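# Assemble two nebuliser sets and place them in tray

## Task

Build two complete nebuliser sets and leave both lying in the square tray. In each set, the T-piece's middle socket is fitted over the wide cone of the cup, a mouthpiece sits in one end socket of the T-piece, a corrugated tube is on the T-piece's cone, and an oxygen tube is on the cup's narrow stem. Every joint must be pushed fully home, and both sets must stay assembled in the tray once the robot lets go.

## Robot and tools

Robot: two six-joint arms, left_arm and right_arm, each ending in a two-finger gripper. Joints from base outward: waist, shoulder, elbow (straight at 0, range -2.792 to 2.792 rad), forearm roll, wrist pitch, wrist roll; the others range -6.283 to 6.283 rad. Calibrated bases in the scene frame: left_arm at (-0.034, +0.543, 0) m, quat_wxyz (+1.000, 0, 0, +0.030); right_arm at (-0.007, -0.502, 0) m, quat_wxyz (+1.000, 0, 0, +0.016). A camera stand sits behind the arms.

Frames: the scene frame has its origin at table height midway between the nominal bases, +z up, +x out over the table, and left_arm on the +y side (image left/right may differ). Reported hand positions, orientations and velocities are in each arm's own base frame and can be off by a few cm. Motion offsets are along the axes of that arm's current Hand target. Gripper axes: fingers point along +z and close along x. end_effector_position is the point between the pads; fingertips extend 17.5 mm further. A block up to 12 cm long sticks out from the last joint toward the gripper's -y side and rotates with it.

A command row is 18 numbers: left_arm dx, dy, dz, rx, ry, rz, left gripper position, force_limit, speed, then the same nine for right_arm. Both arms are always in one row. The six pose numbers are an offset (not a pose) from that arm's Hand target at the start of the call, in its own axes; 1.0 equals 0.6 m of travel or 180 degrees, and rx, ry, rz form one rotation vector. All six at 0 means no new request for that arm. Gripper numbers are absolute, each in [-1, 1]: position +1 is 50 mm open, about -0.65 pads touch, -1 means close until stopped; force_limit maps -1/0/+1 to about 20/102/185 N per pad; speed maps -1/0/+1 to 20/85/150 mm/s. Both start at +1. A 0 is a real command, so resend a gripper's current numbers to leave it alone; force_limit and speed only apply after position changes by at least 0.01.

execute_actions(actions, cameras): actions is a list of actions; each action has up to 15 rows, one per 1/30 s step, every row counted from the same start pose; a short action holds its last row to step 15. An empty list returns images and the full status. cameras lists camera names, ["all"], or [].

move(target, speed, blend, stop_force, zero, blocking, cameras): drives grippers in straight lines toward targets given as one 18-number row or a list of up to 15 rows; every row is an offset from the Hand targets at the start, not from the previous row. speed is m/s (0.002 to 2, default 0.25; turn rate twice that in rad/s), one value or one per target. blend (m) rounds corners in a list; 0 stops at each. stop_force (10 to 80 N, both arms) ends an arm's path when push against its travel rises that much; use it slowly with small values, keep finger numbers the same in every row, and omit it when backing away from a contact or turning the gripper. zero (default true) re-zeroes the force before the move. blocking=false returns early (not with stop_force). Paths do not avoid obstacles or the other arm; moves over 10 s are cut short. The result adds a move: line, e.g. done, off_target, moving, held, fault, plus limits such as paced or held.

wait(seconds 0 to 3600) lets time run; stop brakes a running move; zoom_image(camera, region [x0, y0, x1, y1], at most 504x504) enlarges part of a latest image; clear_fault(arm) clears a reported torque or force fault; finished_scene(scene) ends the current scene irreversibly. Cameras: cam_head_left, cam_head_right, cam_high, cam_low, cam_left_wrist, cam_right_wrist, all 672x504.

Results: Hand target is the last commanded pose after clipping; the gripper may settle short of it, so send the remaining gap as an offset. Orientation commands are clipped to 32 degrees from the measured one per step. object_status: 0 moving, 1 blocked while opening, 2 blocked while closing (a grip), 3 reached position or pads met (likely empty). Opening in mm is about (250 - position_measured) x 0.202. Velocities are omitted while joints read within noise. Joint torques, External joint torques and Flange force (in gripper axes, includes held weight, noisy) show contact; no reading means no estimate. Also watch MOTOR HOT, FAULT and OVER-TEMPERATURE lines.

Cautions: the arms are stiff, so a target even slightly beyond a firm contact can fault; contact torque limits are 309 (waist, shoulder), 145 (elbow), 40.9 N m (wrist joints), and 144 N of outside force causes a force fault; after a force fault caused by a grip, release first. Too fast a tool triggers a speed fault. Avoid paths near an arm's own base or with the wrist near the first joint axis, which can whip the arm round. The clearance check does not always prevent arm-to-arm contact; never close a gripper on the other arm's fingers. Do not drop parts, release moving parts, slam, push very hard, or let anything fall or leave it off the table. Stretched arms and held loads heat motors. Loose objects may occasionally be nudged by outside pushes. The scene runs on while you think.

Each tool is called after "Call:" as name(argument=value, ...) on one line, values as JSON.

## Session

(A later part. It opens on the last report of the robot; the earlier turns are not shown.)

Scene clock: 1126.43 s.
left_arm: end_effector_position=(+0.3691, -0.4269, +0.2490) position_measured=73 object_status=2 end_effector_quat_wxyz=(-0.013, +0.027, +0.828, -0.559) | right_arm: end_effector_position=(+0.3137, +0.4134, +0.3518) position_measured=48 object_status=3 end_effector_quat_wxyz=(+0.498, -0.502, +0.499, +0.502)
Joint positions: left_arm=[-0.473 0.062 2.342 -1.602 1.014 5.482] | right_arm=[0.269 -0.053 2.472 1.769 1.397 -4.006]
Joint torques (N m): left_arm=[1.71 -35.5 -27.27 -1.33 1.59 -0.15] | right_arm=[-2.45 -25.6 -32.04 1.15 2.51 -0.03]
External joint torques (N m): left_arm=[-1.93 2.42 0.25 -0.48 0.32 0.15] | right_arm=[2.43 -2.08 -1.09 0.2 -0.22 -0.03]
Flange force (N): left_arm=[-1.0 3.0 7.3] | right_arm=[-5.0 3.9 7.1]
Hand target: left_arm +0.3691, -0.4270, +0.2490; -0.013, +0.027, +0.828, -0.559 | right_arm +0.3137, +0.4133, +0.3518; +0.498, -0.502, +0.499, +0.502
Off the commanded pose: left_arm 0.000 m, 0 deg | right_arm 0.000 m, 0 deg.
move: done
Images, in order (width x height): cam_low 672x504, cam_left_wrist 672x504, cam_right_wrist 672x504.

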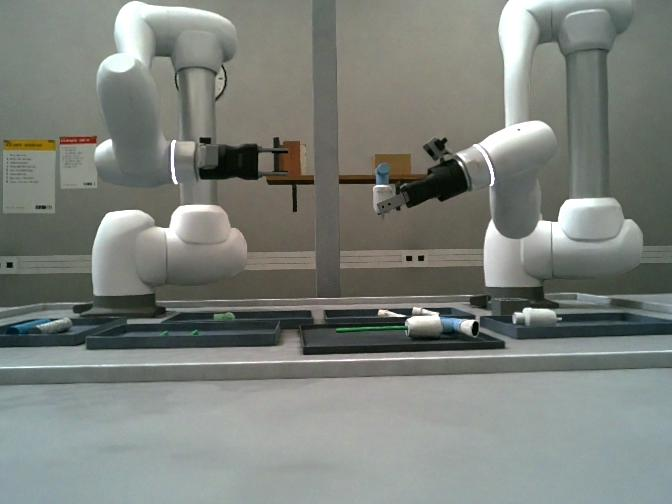

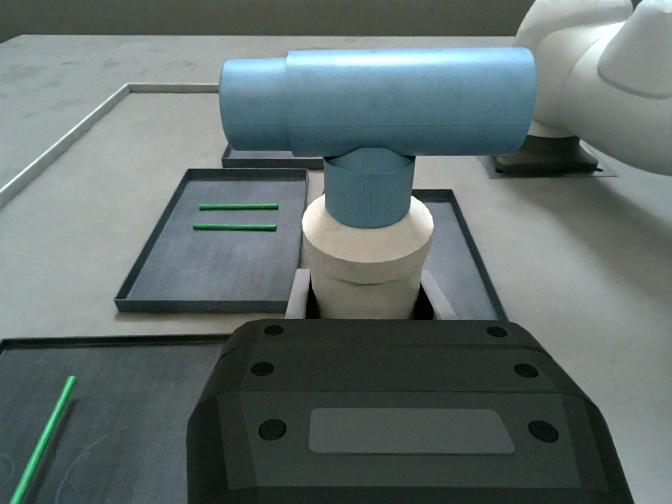

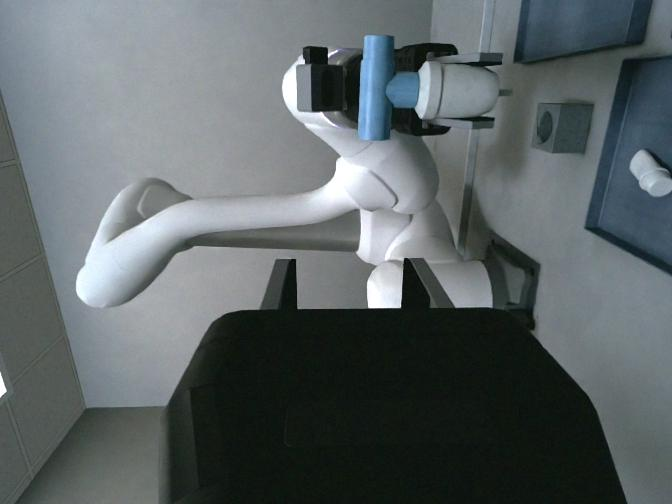

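Call:
move(target=[[-0.25,0,-0.25,0,0,0,-1,0.8,-0.6,0,0,0,0,0,0,0.7,0.8,-0.6],[-0.25,0,-0.25,0,0,0,-1,0.8,-0.6,0.0,-0.028,0.15,0.3849,0.3849,0.3849,0.3,0.8,-0.6],[-0.25,0,-0.25,0,0,0,-1,0.8,-0.6,0.167,-0.028,0.417,0.3849,0.3849,0.3849,0.3,0.8,-0.6]], speed=[0.25,0.4,0.25], blend=[0.05,0.05,0], cameras=["cam_right_wrist","cam_low","cam_head_left"])

Scene clock: 1147.70 s.
left_arm: end_effector_position=(+0.5267, -0.2971, +0.3063) position_measured=73 object_status=2 end_effector_quat_wxyz=(-0.013, +0.027, +0.828, -0.559) | right_arm: end_effector_position=(+0.3288, +0.6635, +0.2514) position_measured=107 object_status=3 end_effector_quat_wxyz=(+0.000, -0.003, +1.000, -0.001)
Joint positions: left_arm=[-0.115 0.17 2.075 -1.299 1.292 5.345] | right_arm=[1.064 0.354 1.567 0 1.221 -0.513]
Joint torques (N m): left_arm=[1.85 -51.34 -31.66 -0.87 1.28 -0.15] | right_arm=[-2.23 -77.06 -39.85 3.86 0.22 0.04]
External joint torques (N m): left_arm=[-1.91 2.34 0.07 -0.4 0.32 0.15] | right_arm=[2.82 -0.87 -1.16 0.25 -0.18 -0.04]
Flange force (N): left_arm=[-3.0 1.6 4.3] | right_arm=[2.8 2.8 -1.5]
Hand target: left_arm +0.5267, -0.2971, +0.3063; -0.013, +0.027, +0.828, -0.559 | right_arm +0.3288, +0.6635, +0.2513; +0.000, -0.003, +1.000, -0.001
Off the commanded pose: left_arm 0.000 m, 0 deg | right_arm 0.000 m, 0 deg.
move: done; blend cut to 0 m at target 2
Images, in order (width x height): cam_head_left 672x504, cam_low 672x504, cam_right_wrist 672x504.

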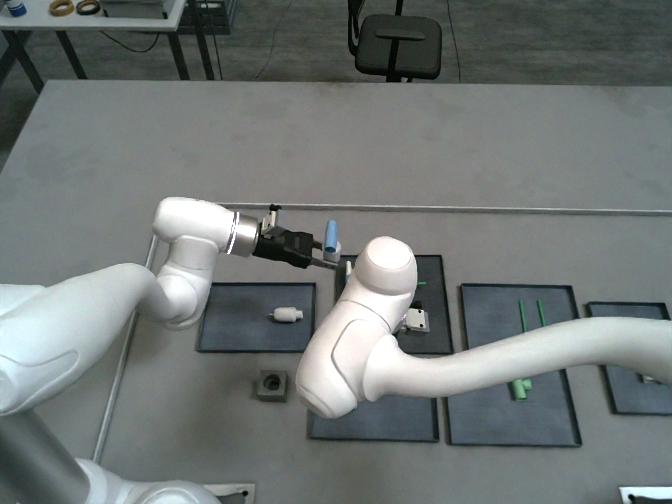

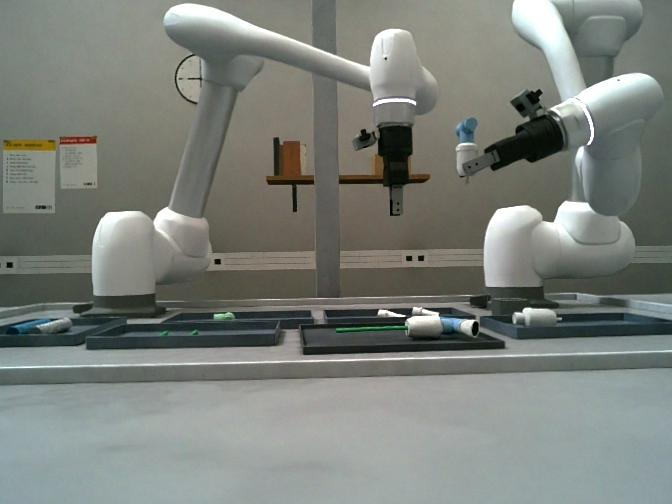

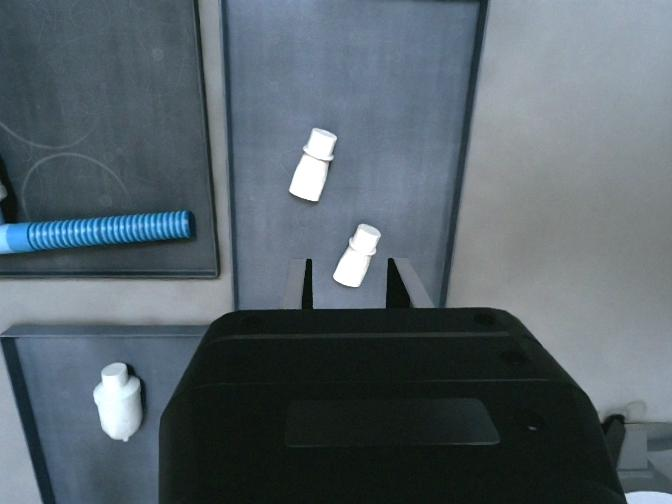

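Call:
move(target=[0,0,0,0,0,0,-1,0.8,-0.6,-0.044,-0.012,0.235,0,0,0.098,0.5,0.8,-0.6], speed=0.25, cameras=["cam_right_wrist"])

Call:
zoom_image(camera="cam_right_wrist", region=[250, 100, 450, 310])

Scene clock: 1154.53 s.
left_arm: end_effector_position=(+0.5267, -0.2971, +0.3063) position_measured=73 object_status=2 end_effector_quat_wxyz=(-0.013, +0.027, +0.828, -0.559) | right_arm: end_effector_position=(+0.3551, +0.6563, +0.1104) position_measured=78 object_status=3 end_effector_quat_wxyz=(+0.000, +0.150, +0.989, -0.001)
Joint positions: left_arm=[-0.115 0.17 2.075 -1.299 1.292 5.345] | right_arm=[1.029 0.465 1.685 0 0.993 -0.241]
Joint torques (N m): left_arm=[1.73 -51.43 -31.69 -0.86 1.24 -0.14] | right_arm=[-1.91 -83.64 -35.37 3.39 0.25 0.03]
External joint torques (N m): left_arm=[-1.82 2.42 0.34 -0.4 0.37 0.14] | right_arm=[1.76 -0.96 -1.3 0.26 -0.19 -0.03]
Flange force (N): left_arm=[-2.6 2.0 4.2] | right_arm=[2.0 1.9 -1.5]
Hand target: left_arm +0.5267, -0.2971, +0.3063; -0.013, +0.027, +0.828, -0.559 | right_arm +0.3551, +0.6563, +0.1103; +0.000, +0.150, +0.989, -0.001
Off the commanded pose: left_arm 0.000 m, 0 deg | right_arm 0.000 m, 0 deg.
move: done

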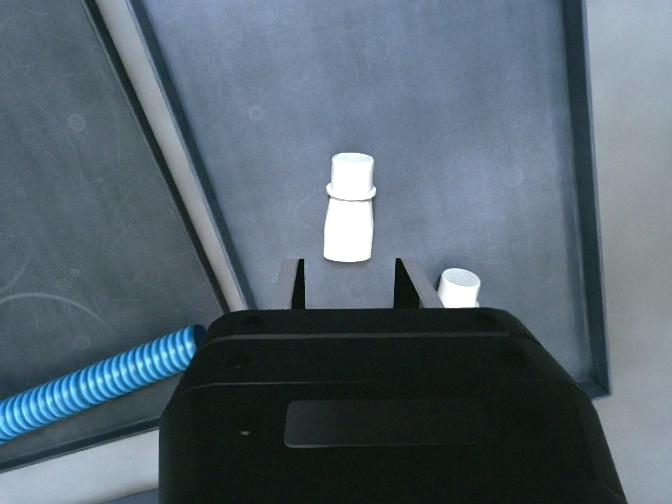

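Scaled by 2.400 from the camera's image (finer frame: 960x720).

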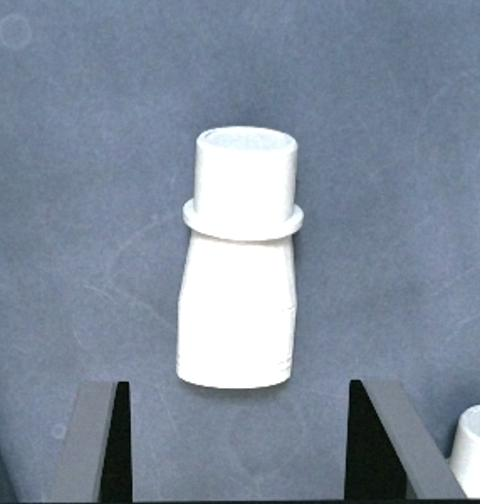

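Call:
move(target=[[0,0,0,0,0,0,-1,0.8,-0.6,-0.0013,-0.006,0.085,0,0,0.015,0.5,0.8,-0.6],[0,0,0,0,0,0,-1,0.8,-0.6,-0.0013,-0.006,0.1443,0,0,0.015,0.5,0.8,-0.6]], speed=[0.15,0.06], cameras=["cam_right_wrist"])

Call:
zoom_image(camera="cam_right_wrist", region=[250, 100, 450, 310])

Scene clock: 1161.93 s.
left_arm: end_effector_position=(+0.5267, -0.2971, +0.3063) position_measured=73 object_status=2 end_effector_quat_wxyz=(-0.013, +0.027, +0.828, -0.559) | right_arm: end_effector_position=(+0.3547, +0.6525, +0.0237) position_measured=78 object_status=3 end_effector_quat_wxyz=(+0.000, +0.173, +0.985, -0.001)
Joint positions: left_arm=[-0.115 0.17 2.075 -1.299 1.292 5.345] | right_arm=[1.026 0.546 1.744 0 0.853 -0.196]
Joint torques (N m): left_arm=[1.6 -51.51 -31.77 -0.87 1.26 -0.13] | right_arm=[-2.22 -86.87 -31.94 3.07 0.2 -0.01]
External joint torques (N m): left_arm=[-1.65 2.61 0.42 -0.39 0.35 0.13] | right_arm=[1.51 -0.86 -0.83 0.19 -0.14 0.01]
Flange force (N): left_arm=[-2.8 2.3 4.1] | right_arm=[1.9 1.0 -1.1]
Hand target: left_arm +0.5267, -0.2971, +0.3063; -0.013, +0.027, +0.828, -0.559 | right_arm +0.3547, +0.6525, +0.0237; +0.000, +0.173, +0.985, -0.001
Off the commanded pose: left_arm 0.000 m, 0 deg | right_arm 0.000 m, 0 deg.
move: done

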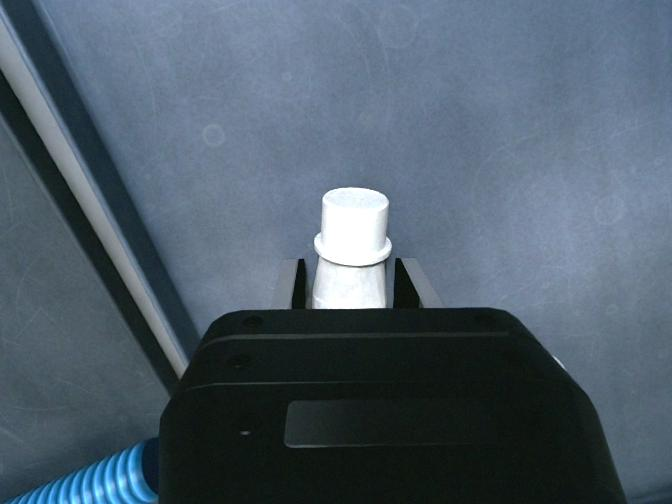

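Scaled by 2.400 from the camera's image (finer frame: 960x720).

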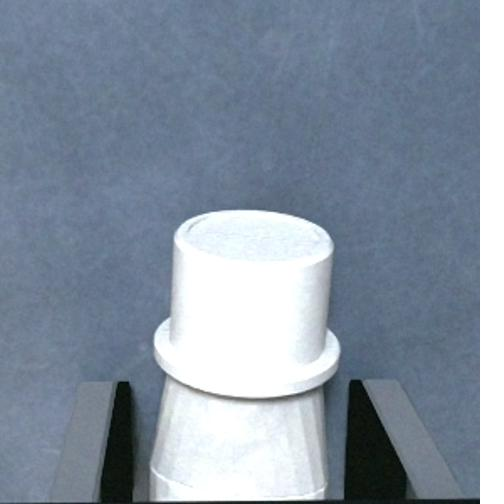

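Call:
move(target=[[0,0,0,0,0,0,-1,0.8,-0.6,0,0,0,0,0,0,-1,0.8,-0.6],[0,0,0,0,0,0,-1,0.8,-0.6,0,0,-0.3,0,0,0,-1,0.8,-0.6],[0,0,0,0,0,0,-1,0.8,-0.6,0.0868,-0.0767,-0.519,0,0,-0.6006,-1,0.8,-0.6]], speed=[0.05,0.2,0.3], blend=[0,0.03,0])

Call:
move(target=[0.25,0,0.25,0,0,0,-1,0.8,-0.6,0,0,0,-0.044,0,0,-1,0.8,-0.6], speed=0.25, cameras=["cam_low","cam_right_wrist","cam_left_wrist","cam_head_left"])

Call:
zoom_image(camera="cam_low", region=[350, 140, 410, 200])

Call:
zoom_image(camera="cam_right_wrist", region=[250, 100, 450, 310])

Scene clock: 1181.43 s.
left_arm: end_effector_position=(+0.5267, -0.2971, +0.3063) position_measured=73 object_status=2 end_effector_quat_wxyz=(-0.013, +0.027, +0.828, -0.559) | right_arm: end_effector_position=(+0.2903, +0.6275, +0.3352) position_measured=126 object_status=2 end_effector_quat_wxyz=(+0.001, +0.696, -0.718, +0.000)
Joint positions: left_arm=[-0.115 0.17 2.075 -1.299 1.292 5.345] | right_arm=[1.088 0.239 1.564 0 1.339 -2.022]
Joint torques (N m): left_arm=[1.63 -51.56 -31.74 -0.87 1.24 -0.16] | right_arm=[-1.91 -66.93 -41.36 4.01 0.15 -0.04]
External joint torques (N m): left_arm=[-1.71 2.52 0.29 -0.4 0.38 0.17] | right_arm=[1.83 -0.96 -1.31 0.2 -0.19 0.04]
Flange force (N): left_arm=[-2.9 2.2 4.1] | right_arm=[-2.1 2.0 -1.8]
Hand target: left_arm +0.5267, -0.2971, +0.3063; -0.013, +0.027, +0.828, -0.559 | right_arm +0.2903, +0.6275, +0.3352; +0.001, +0.696, -0.718, +0.000
Off the commanded pose: left_arm 0.000 m, 0 deg | right_arm 0.000 m, 0 deg.
move: done

Scene clock: 1182.73 s.
left_arm: end_effector_position=(+0.3691, -0.4269, +0.2491) position_measured=73 object_status=2 end_effector_quat_wxyz=(-0.013, +0.027, +0.828, -0.559) | right_arm: end_effector_position=(+0.2903, +0.6275, +0.3352) position_measured=126 object_status=2 end_effector_quat_wxyz=(+0.049, +0.694, -0.717, -0.049)
Joint positions: left_arm=[-0.473 0.062 2.342 -1.602 1.014 5.482] | right_arm=[1.037 0.267 1.535 0.123 1.41 -2.096]
Joint torques (N m): left_arm=[0.54 -35.51 -27.46 -1.35 1.54 -0.15] | right_arm=[-2.26 -69.8 -41.21 4.31 0.32 0.03]
External joint torques (N m): left_arm=[-0.58 2.11 0.32 -0.46 0.37 0.15] | right_arm=[2.14 -0.64 -1.27 0.21 -0.14 -0.03]
Flange force (N): left_arm=[-1.8 3.7 4.0] | right_arm=[-2.8 2.2 -1.4]
Hand target: left_arm +0.3691, -0.4270, +0.2490; -0.013, +0.027, +0.828, -0.559 | right_arm +0.2903, +0.6275, +0.3352; +0.049, +0.694, -0.717, -0.049
Off the commanded pose: left_arm 0.000 m, 0 deg | right_arm 0.000 m, 0 deg.
move: done
Images, in order (width x height): cam_head_left 672x504, cam_low 672x504, cam_left_wrist 672x504, cam_right_wrist 672x504.

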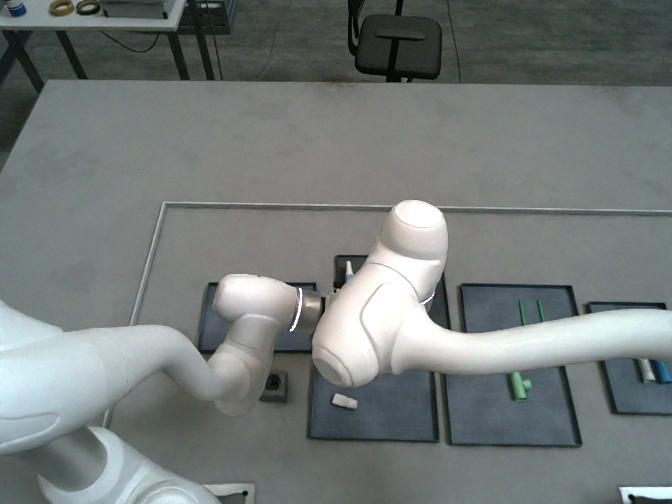

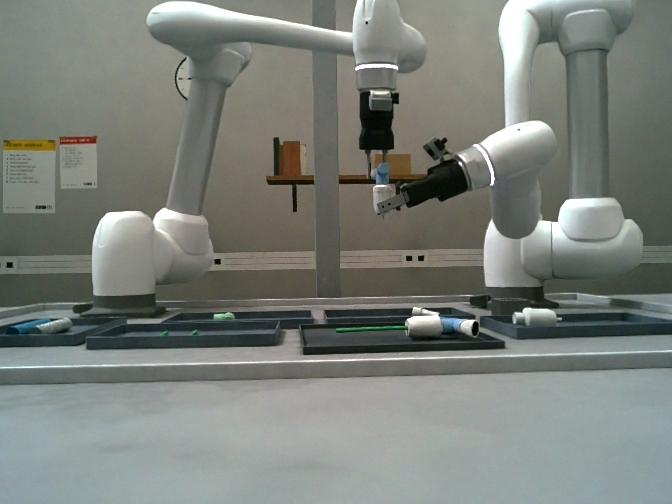

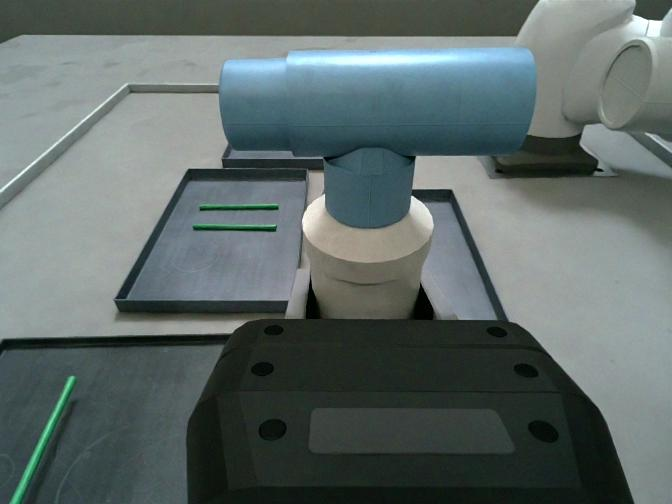

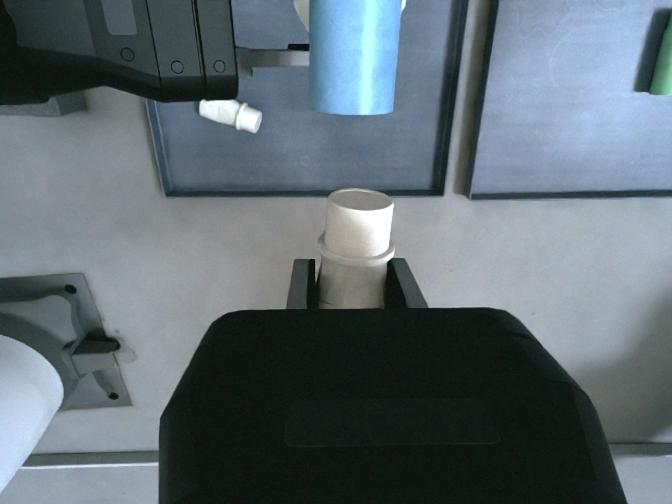

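Scaled by 8.400 from the camera's image (finer frame: 960x720).

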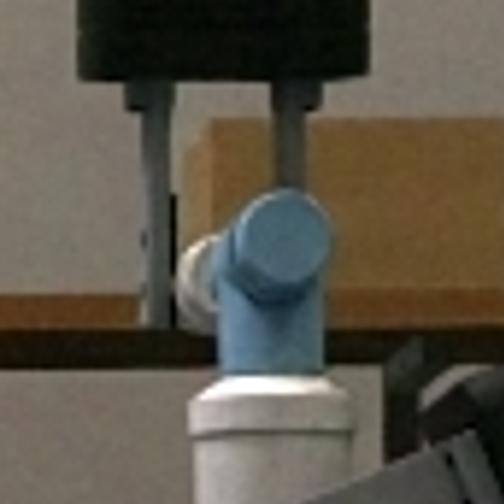

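Scaled by 2.400 from the camera's image (finer frame: 960x720).

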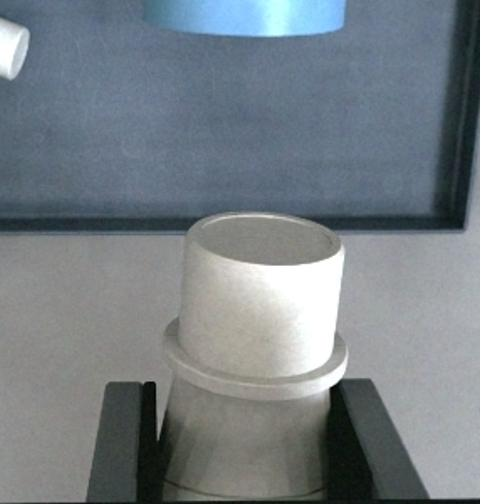

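Call:
move(target=[0,0,0,0,0,0,-1,0.8,-0.6,-0.003,-0.0207,0.003,0,0,-0.0139,-1,0.8,-0.6], speed=0.05, cameras=["cam_low","cam_right_wrist","cam_left_wrist"])

Call:
zoom_image(camera="cam_left_wrist", region=[420, 0, 672, 200])

Call:
zoom_image(camera="cam_right_wrist", region=[250, 50, 450, 310])

Scene clock: 1206.67 s.
left_arm: end_effector_position=(+0.3691, -0.4270, +0.2490) position_measured=73 object_status=2 end_effector_quat_wxyz=(-0.013, +0.027, +0.828, -0.559) | right_arm: end_effector_position=(+0.3024, +0.6289, +0.3317) position_measured=126 object_status=2 end_effector_quat_wxyz=(+0.048, +0.709, -0.701, -0.050)
Joint positions: left_arm=[-0.473 0.062 2.342 -1.602 1.014 5.482] | right_arm=[1.023 0.279 1.525 0.122 1.409 -2.154]
Joint torques (N m): left_arm=[1.62 -35.54 -27.27 -1.37 1.52 -0.16] | right_arm=[-2.36 -70.95 -41.25 4.3 0.37 0]
External joint torques (N m): left_arm=[-1.72 2.08 0.17 -0.44 0.39 0.16] | right_arm=[2.42 -0.76 -1.24 0.22 -0.19 -0.01]
Flange force (N): left_arm=[-0.9 2.6 6.3] | right_arm=[-2.9 2.5 -1.3]
Hand target: left_arm +0.3691, -0.4270, +0.2490; -0.013, +0.027, +0.828, -0.559 | right_arm +0.3024, +0.6289, +0.3317; +0.048, +0.709, -0.701, -0.051
Off the commanded pose: left_arm 0.000 m, 0 deg | right_arm 0.000 m, 0 deg.
move: done
Images, in order (width x height): cam_low 672x504, cam_left_wrist 672x504, cam_right_wrist 672x504.

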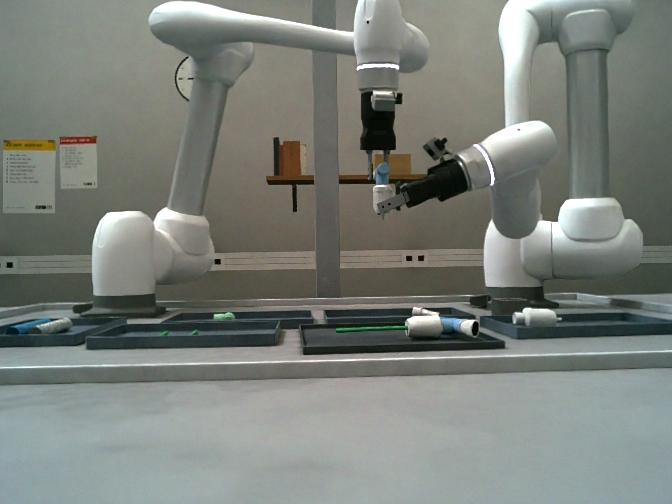

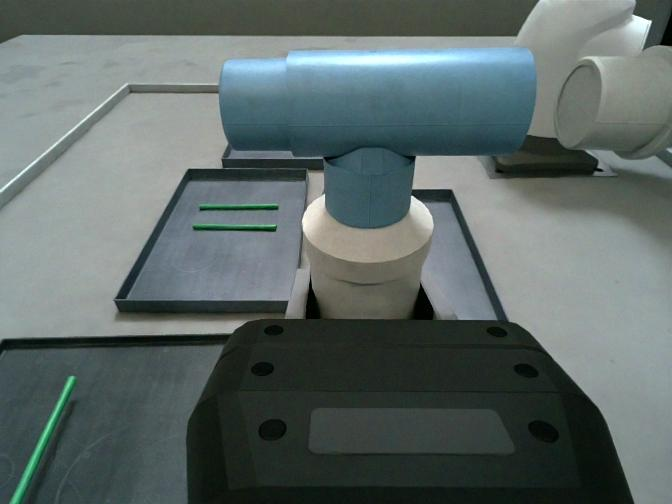

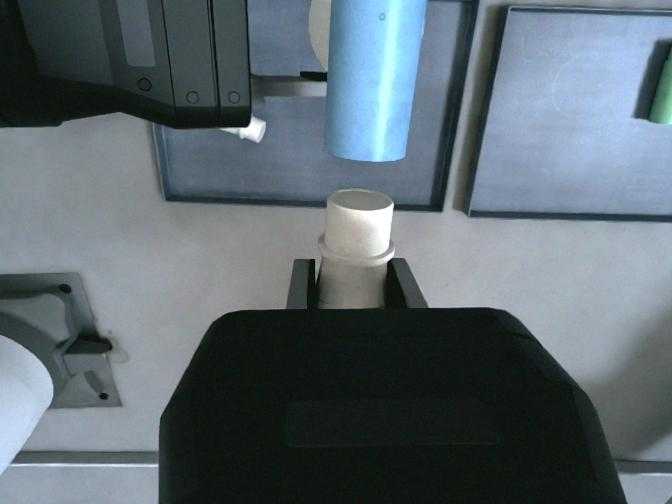

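Scaled by 2.000 from the camera's image (finer frame: 960x720).

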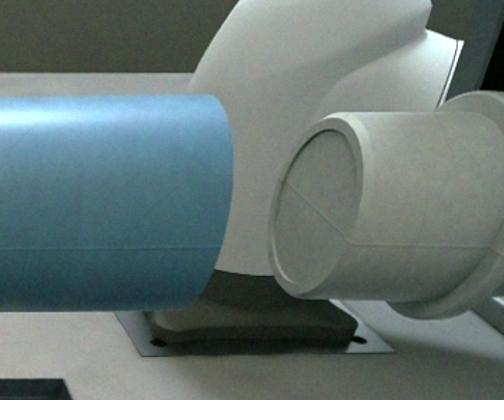

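Scaled by 1.938 from the camera's image (finer frame: 960x720).

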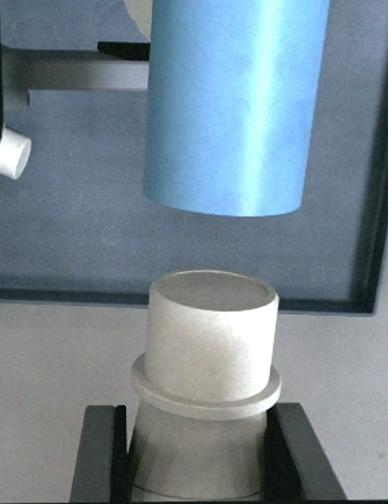

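Call:
move(target=[0,0,0,0,0,0,-1,0.8,-0.6,0.0029,-0.0575,-0.0080,0,0,0,-1,0.8,-0.6], speed=0.02, stop_force=20, cameras=["cam_right_wrist","cam_left_wrist"])

Call:
zoom_image(camera="cam_left_wrist", region=[420, 0, 672, 200])

Call:
zoom_image(camera="cam_right_wrist", region=[250, 50, 450, 310])

Scene clock: 1217.83 s.
left_arm: end_effector_position=(+0.3691, -0.4270, +0.2489) position_measured=73 object_status=2 end_effector_quat_wxyz=(-0.013, +0.027, +0.828, -0.559) | right_arm: end_effector_position=(+0.3292, +0.6278, +0.3317) position_measured=126 object_status=2 end_effector_quat_wxyz=(+0.048, +0.709, -0.701, -0.051)
Joint positions: left_arm=[-0.473 0.062 2.342 -1.602 1.014 5.482] | right_arm=[0.991 0.298 1.499 0.12 1.419 -2.185]
Joint torques (N m): left_arm=[-11.07 -46.44 -20.83 1.87 10.11 1.37] | right_arm=[-21.12 -60.65 -41.65 -3.16 -5.2 -0.07]
External joint torques (N m): left_arm=[11.03 12.97 -6.22 -3.67 -8.2 -1.37] | right_arm=[20.99 -13.22 -0.92 7.69 5.39 0.07]
Flange force (N): left_arm=[-31.0 15.2 9.9] | right_arm=[-2.4 34.1 -10.4]
Hand target: left_arm +0.3691, -0.4270, +0.2490; -0.013, +0.027, +0.828, -0.559 | right_arm +0.3292, +0.6278, +0.3317; +0.048, +0.709, -0.701, -0.051 (not the last commanded pose)
Off the commanded pose: left_arm 0.000 m, 0 deg | right_arm 0.008 m, 0 deg.
move: contact (right_arm)
Images, in order (width x height): cam_left_wrist 672x504, cam_right_wrist 672x504.

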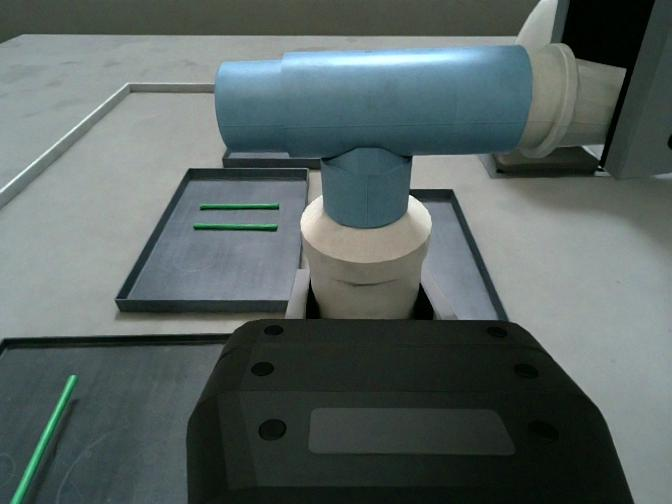

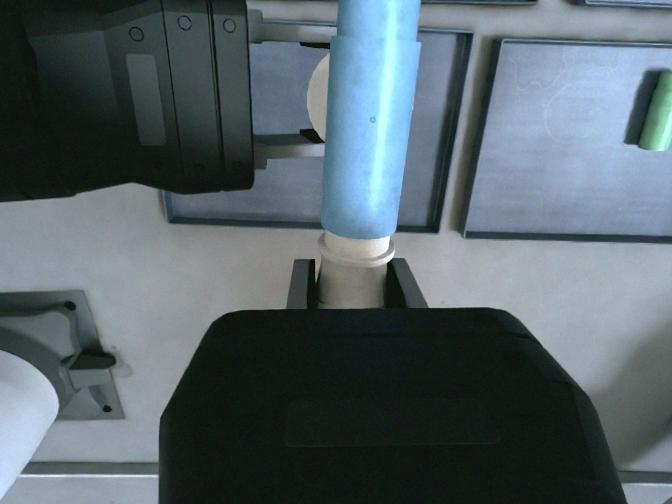

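Scaled by 2.000 from the camera's image (finer frame: 960x720).

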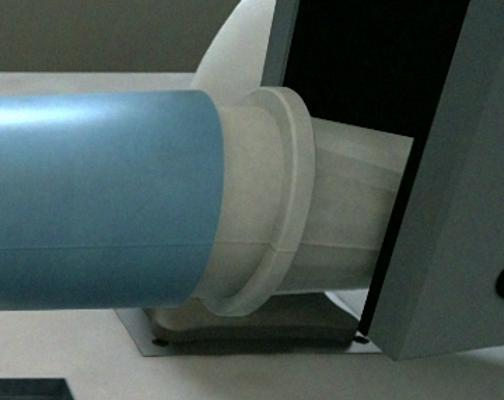

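Scaled by 1.938 from the camera's image (finer frame: 960x720).

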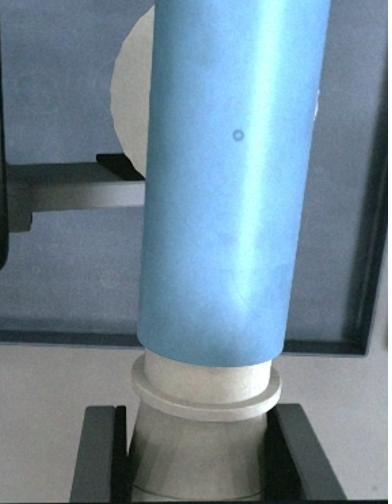

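Call:
move(target=[[0,0,0,0,0,0,-1,0.8,-0.6,-0.0011,-0.0025,-0.0003,0,0.028,0,-1,0.8,-0.6],[0,0,0,0,0,0,-1,0.8,-0.6,0.0016,-0.005,-0.0007,0,-0.028,0,-1,0.8,-0.6],[0,0,0,0,0,0,-1,0.8,-0.6,-0.0009,-0.0075,-0.001,0,0.028,0,-1,0.8,-0.6],[0,0,0,0,0,0,-1,0.8,-0.6,0.0006,-0.009,-0.0012,0,0,0,-1,0.8,-0.6]], speed=0.1, blend=0.002, cameras=["cam_right_wrist","cam_left_wrist"])

Call:
zoom_image(camera="cam_left_wrist", region=[420, 0, 672, 200])

Call:
zoom_image(camera="cam_right_wrist", region=[250, 50, 450, 310])

Scene clock: 1226.47 s.
left_arm: end_effector_position=(+0.3691, -0.4269, +0.2490) position_measured=73 object_status=2 end_effector_quat_wxyz=(-0.013, +0.027, +0.828, -0.559) | right_arm: end_effector_position=(+0.3347, +0.6275, +0.3317) position_measured=126 object_status=2 end_effector_quat_wxyz=(+0.048, +0.709, -0.701, -0.051)
Joint positions: left_arm=[-0.473 0.062 2.342 -1.602 1.014 5.482] | right_arm=[0.984 0.302 1.494 0.119 1.421 -2.191]
Joint torques (N m): left_arm=[-39.69 -70.67 -13.62 5.64 28.66 3.69] | right_arm=[-54.96 -31.25 -42.95 -15.83 -20.14 -0.25]
External joint torques (N m): left_arm=[39.66 37.33 -13.42 -7.44 -26.75 -3.68] | right_arm=[54.83 -42.52 0.47 20.35 20.33 0.25]
Flange force (N): left_arm=[-90.2 50.7 9.5] | right_arm=[6.9 97.5 -35.6]
Hand target: left_arm +0.3691, -0.4270, +0.2490; -0.013, +0.027, +0.828, -0.559 | right_arm +0.3347, +0.6275, +0.3317; +0.048, +0.709, -0.701, -0.051
Off the commanded pose: left_arm 0.000 m, 0 deg | right_arm 0.000 m, 0 deg.
move: done
Images, in order (width x height): cam_left_wrist 672x504, cam_right_wrist 672x504.

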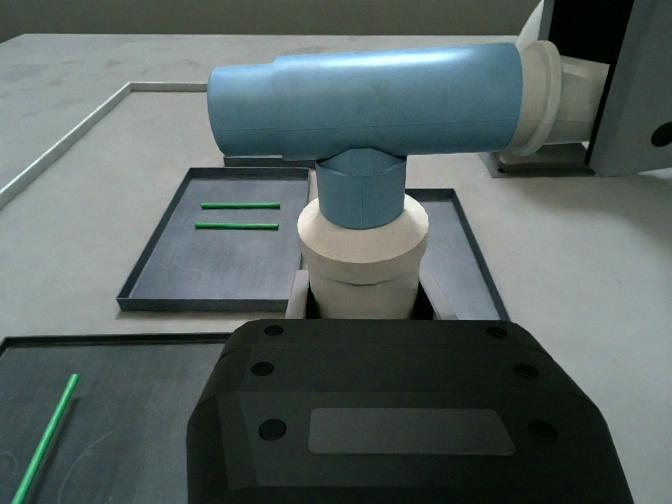

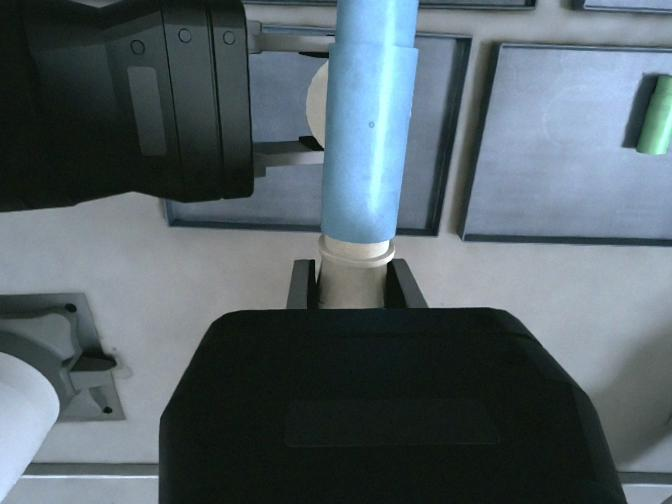

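Scaled by 2.000 from the camera's image (finer frame: 960x720).

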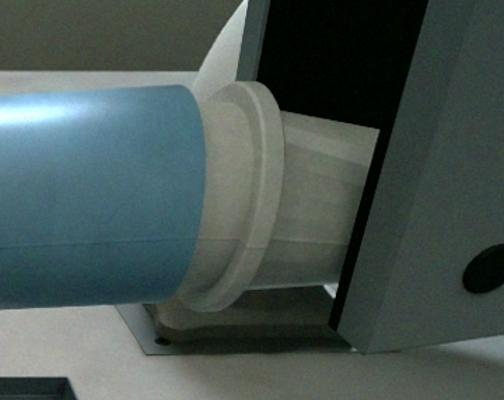

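Scaled by 1.938 from the camera's image (finer frame: 960x720).

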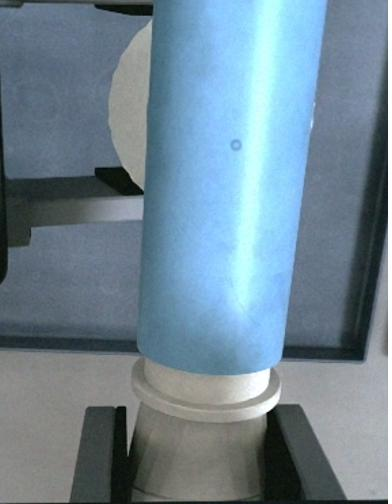

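Call:
move(target=[0,0,0,0,0,0,-1,0.8,-0.6,-0.0003,0.0075,0.001,0,0,0,-1,0.8,-0.6], speed=0.05, cameras=["cam_right_wrist","cam_left_wrist"])

Call:
zoom_image(camera="cam_left_wrist", region=[420, 0, 672, 200])

Call:
zoom_image(camera="cam_right_wrist", region=[250, 50, 450, 310])

Scene clock: 1233.93 s.
left_arm: end_effector_position=(+0.3688, -0.4270, +0.2489) position_measured=73 object_status=2 end_effector_quat_wxyz=(-0.014, +0.027, +0.828, -0.559) | right_arm: end_effector_position=(+0.3303, +0.6276, +0.3316) position_measured=126 object_status=2 end_effector_quat_wxyz=(+0.048, +0.709, -0.701, -0.050)
Joint positions: left_arm=[-0.473 0.062 2.343 -1.601 1.014 5.482] | right_arm=[0.989 0.299 1.499 0.119 1.419 -2.186]
Joint torques (N m): left_arm=[-10.31 -42.7 -24.11 0.3 7.75 1.03] | right_arm=[-12.85 -64.41 -45.47 0.86 -6.28 -0.22]
External joint torques (N m): left_arm=[10.51 9.21 -3 -2.1 -5.85 -1.03] | right_arm=[12.56 -9.08 3.01 3.65 6.46 0.22]
Flange force (N): left_arm=[-22.7 13.8 0.2] | right_arm=[5.3 24.2 -6.9]
Hand target: left_arm +0.3691, -0.4270, +0.2490; -0.013, +0.027, +0.828, -0.559 | right_arm +0.3301, +0.6276, +0.3317; +0.048, +0.709, -0.701, -0.051
Off the commanded pose: left_arm 0.000 m, 0 deg | right_arm 0.000 m, 0 deg.
move: done
Images, in order (width x height): cam_left_wrist 672x504, cam_right_wrist 672x504.

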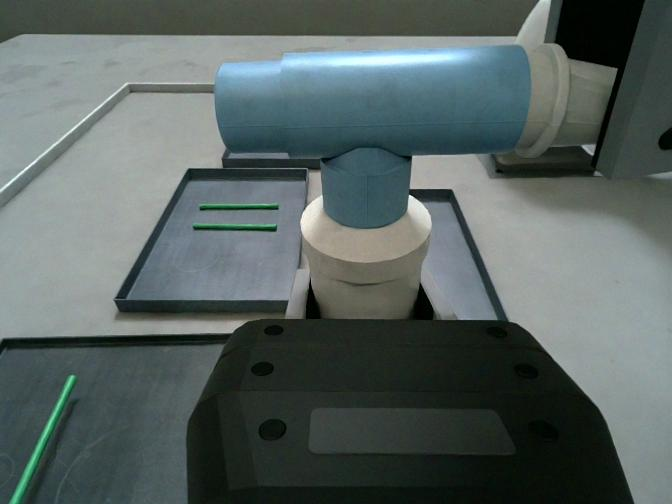

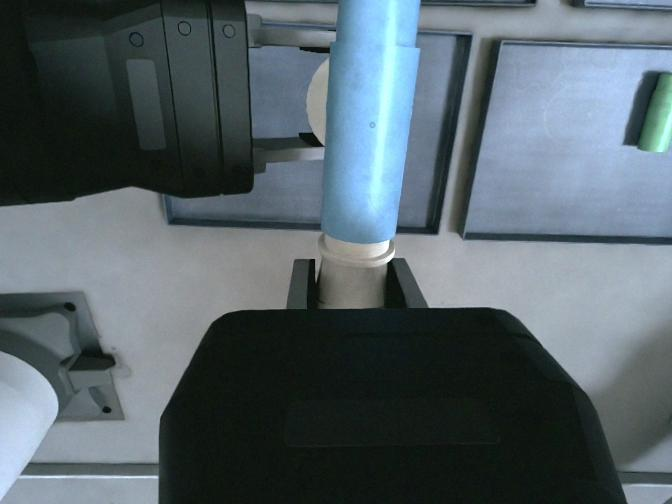

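Scaled by 2.000 from the camera's image (finer frame: 960x720).

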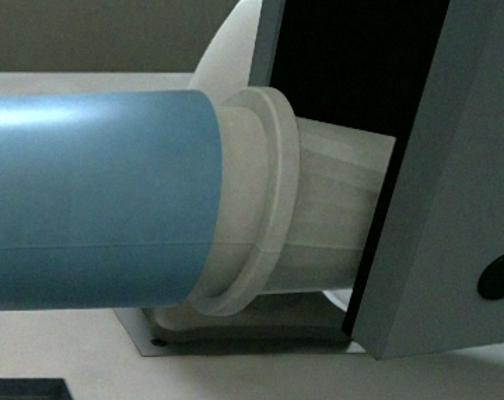

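Scaled by 1.938 from the camera's image (finer frame: 960x720).

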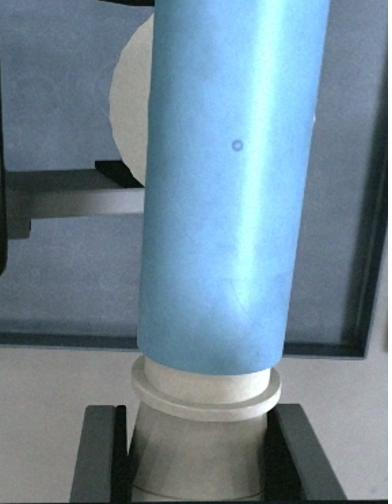

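Call:
move(target=[[0,0,0,0,0,0,-1,0.8,-0.6,-0.002,-0.0033,-0.0005,0,0.045,0,-1,0.8,-0.6],[0,0,0,0,0,0,-1,0.8,-0.6,0.0024,-0.0042,-0.0006,0,-0.045,0,-1,0.8,-0.6],[0,0,0,0,0,0,-1,0.8,-0.6,-0.002,-0.0058,-0.0008,0,0.045,0,-1,0.8,-0.6],[0,0,0,0,0,0,-1,0.8,-0.6,0.0003,-0.0058,-0.0008,0,0,0,-1,0.8,-0.6]], speed=0.1, blend=0.001, cameras=["cam_right_wrist","cam_left_wrist"])

Call:
zoom_image(camera="cam_left_wrist", region=[420, 0, 672, 200])

Call:
zoom_image(camera="cam_right_wrist", region=[250, 50, 450, 310])

Scene clock: 1244.93 s.
left_arm: end_effector_position=(+0.3691, -0.4270, +0.2490) position_measured=73 object_status=2 end_effector_quat_wxyz=(-0.013, +0.027, +0.828, -0.559) | right_arm: end_effector_position=(+0.3336, +0.6275, +0.3317) position_measured=126 object_status=2 end_effector_quat_wxyz=(+0.048, +0.709, -0.701, -0.051)
Joint positions: left_arm=[-0.473 0.062 2.342 -1.602 1.014 5.482] | right_arm=[0.985 0.301 1.495 0.119 1.421 -2.19]
Joint torques (N m): left_arm=[-19.69 -56.15 -24.06 0.57 16.66 1.22] | right_arm=[-27.63 -46.88 -39.75 -5.46 -10.89 -0.13]
External joint torques (N m): left_arm=[19.53 22.81 -3.01 -2.38 -14.75 -1.21] | right_arm=[27.7 -27.6 -2.93 10.01 11.07 0.13]
Flange force (N): left_arm=[-44.9 34.0 8.8] | right_arm=[5.8 51.6 -25.6]
Hand target: left_arm +0.3691, -0.4270, +0.2490; -0.013, +0.027, +0.828, -0.559 | right_arm +0.3336, +0.6275, +0.3317; +0.048, +0.709, -0.701, -0.051
Off the commanded pose: left_arm 0.000 m, 0 deg | right_arm 0.000 m, 0 deg.
move: done
Images, in order (width x height): cam_left_wrist 672x504, cam_right_wrist 672x504.

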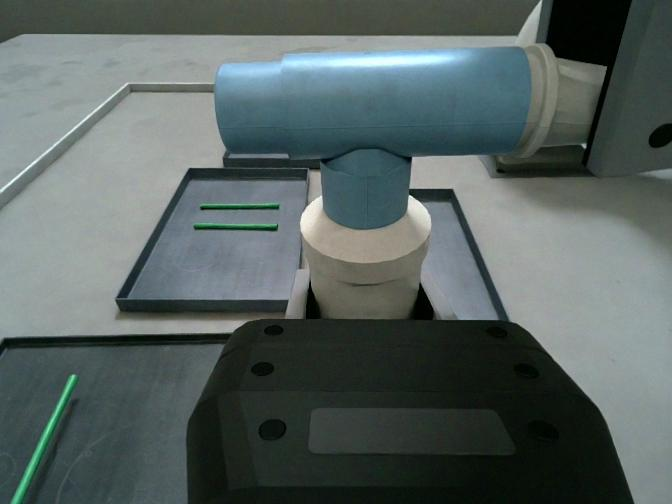

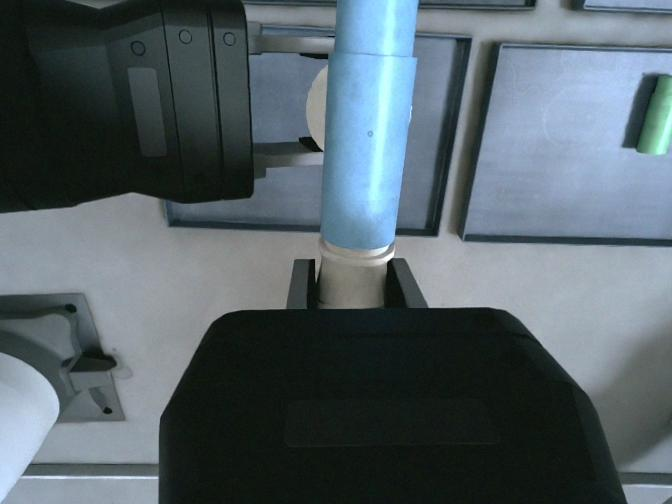

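Scaled by 2.000 from the camera's image (finer frame: 960x720).

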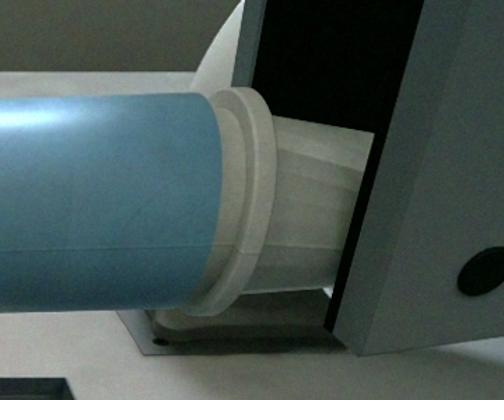

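Scaled by 1.938 from the camera's image (finer frame: 960x720).

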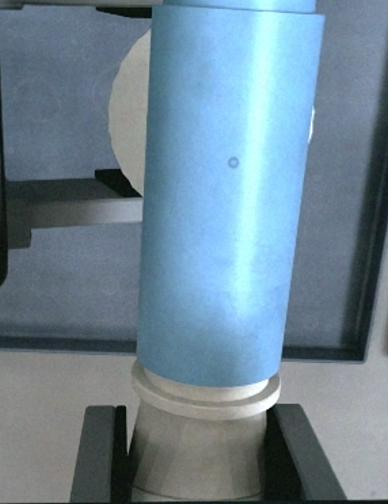

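Call:
move(target=[[0,0,0,0,0,0,-1,0.8,-0.6,0.0024,-0.0017,-0.0003,0,-0.045,0,-1,0.8,-0.6],[0,0,0,0,0,0,-1,0.8,-0.6,-0.002,-0.0042,-0.0006,0,0.045,0,-1,0.8,-0.6],[0,0,0,0,0,0,-1,0.8,-0.6,0.0026,-0.0058,-0.0008,0,-0.045,0,-1,0.8,-0.6],[0,0,0,0,0,0,-1,0.8,-0.6,0.0003,-0.0062,-0.0008,0,0,0,-1,0.8,-0.6]], speed=0.12, blend=0.001, cameras=["cam_right_wrist","cam_left_wrist"])

Call:
zoom_image(camera="cam_left_wrist", region=[420, 0, 672, 200])

Call:
zoom_image(camera="cam_right_wrist", region=[250, 50, 450, 310])

Scene clock: 1255.80 s.
left_arm: end_effector_position=(+0.3691, -0.4270, +0.2490) position_measured=73 object_status=2 end_effector_quat_wxyz=(-0.013, +0.027, +0.828, -0.559) | right_arm: end_effector_position=(+0.3374, +0.6273, +0.3317) position_measured=126 object_status=2 end_effector_quat_wxyz=(+0.048, +0.709, -0.701, -0.051)
Joint positions: left_arm=[-0.473 0.062 2.342 -1.602 1.014 5.482] | right_arm=[0.981 0.304 1.491 0.119 1.422 -2.194]
Joint torques (N m): left_arm=[-19.36 -65.72 -12.64 5.81 22.06 2.52] | right_arm=[-51.86 -39.84 -27.34 -17.67 -5.78 0.32]
External joint torques (N m): left_arm=[19.47 32.24 -14.49 -7.61 -20.17 -2.52] | right_arm=[51.46 -34.58 -15.28 22.2 5.97 -0.32]
Flange force (N): left_arm=[-68.9 33.3 38.3] | right_arm=[-24.2 74.3 -32.4]
Hand target: left_arm +0.3691, -0.4270, +0.2490; -0.013, +0.027, +0.828, -0.559 | right_arm +0.3374, +0.6274, +0.3317; +0.048, +0.709, -0.701, -0.051
Off the commanded pose: left_arm 0.000 m, 0 deg | right_arm 0.000 m, 0 deg.
move: done
Images, in order (width x height): cam_left_wrist 672x504, cam_right_wrist 672x504.

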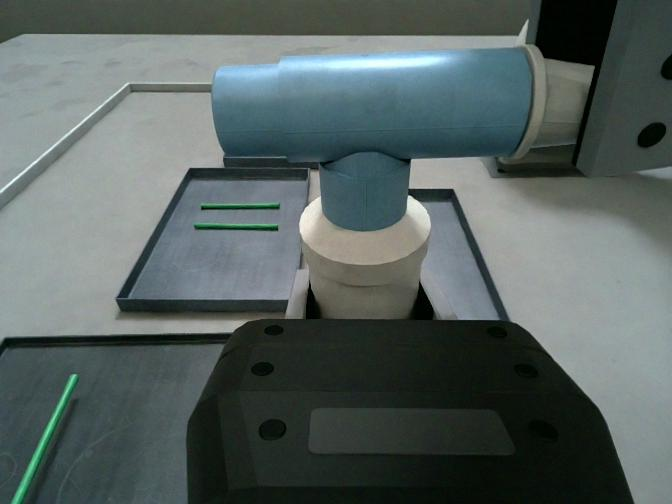

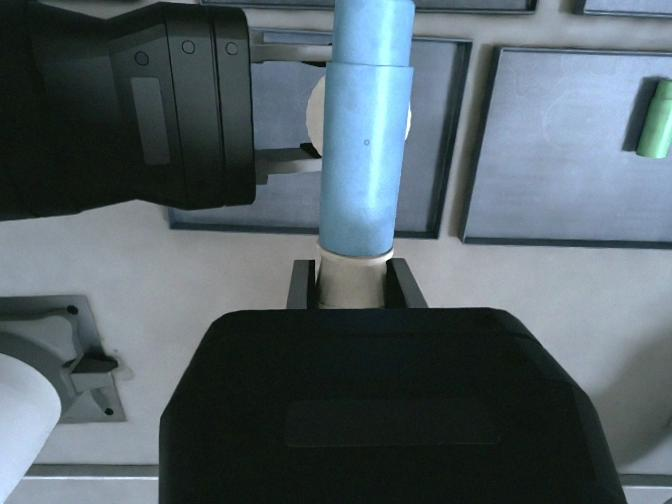

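Scaled by 2.000 from the camera's image (finer frame: 960x720).

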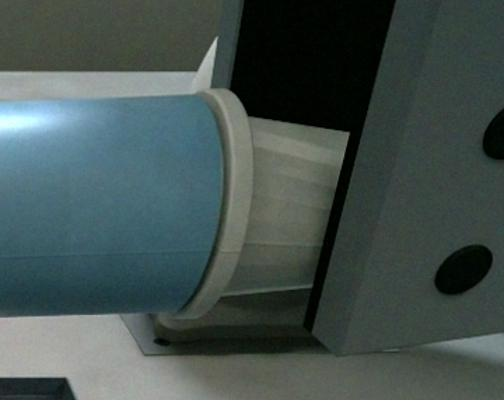

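Scaled by 1.938 from the camera's image (finer frame: 960x720).

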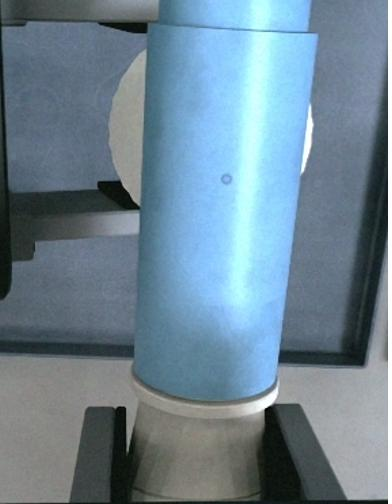

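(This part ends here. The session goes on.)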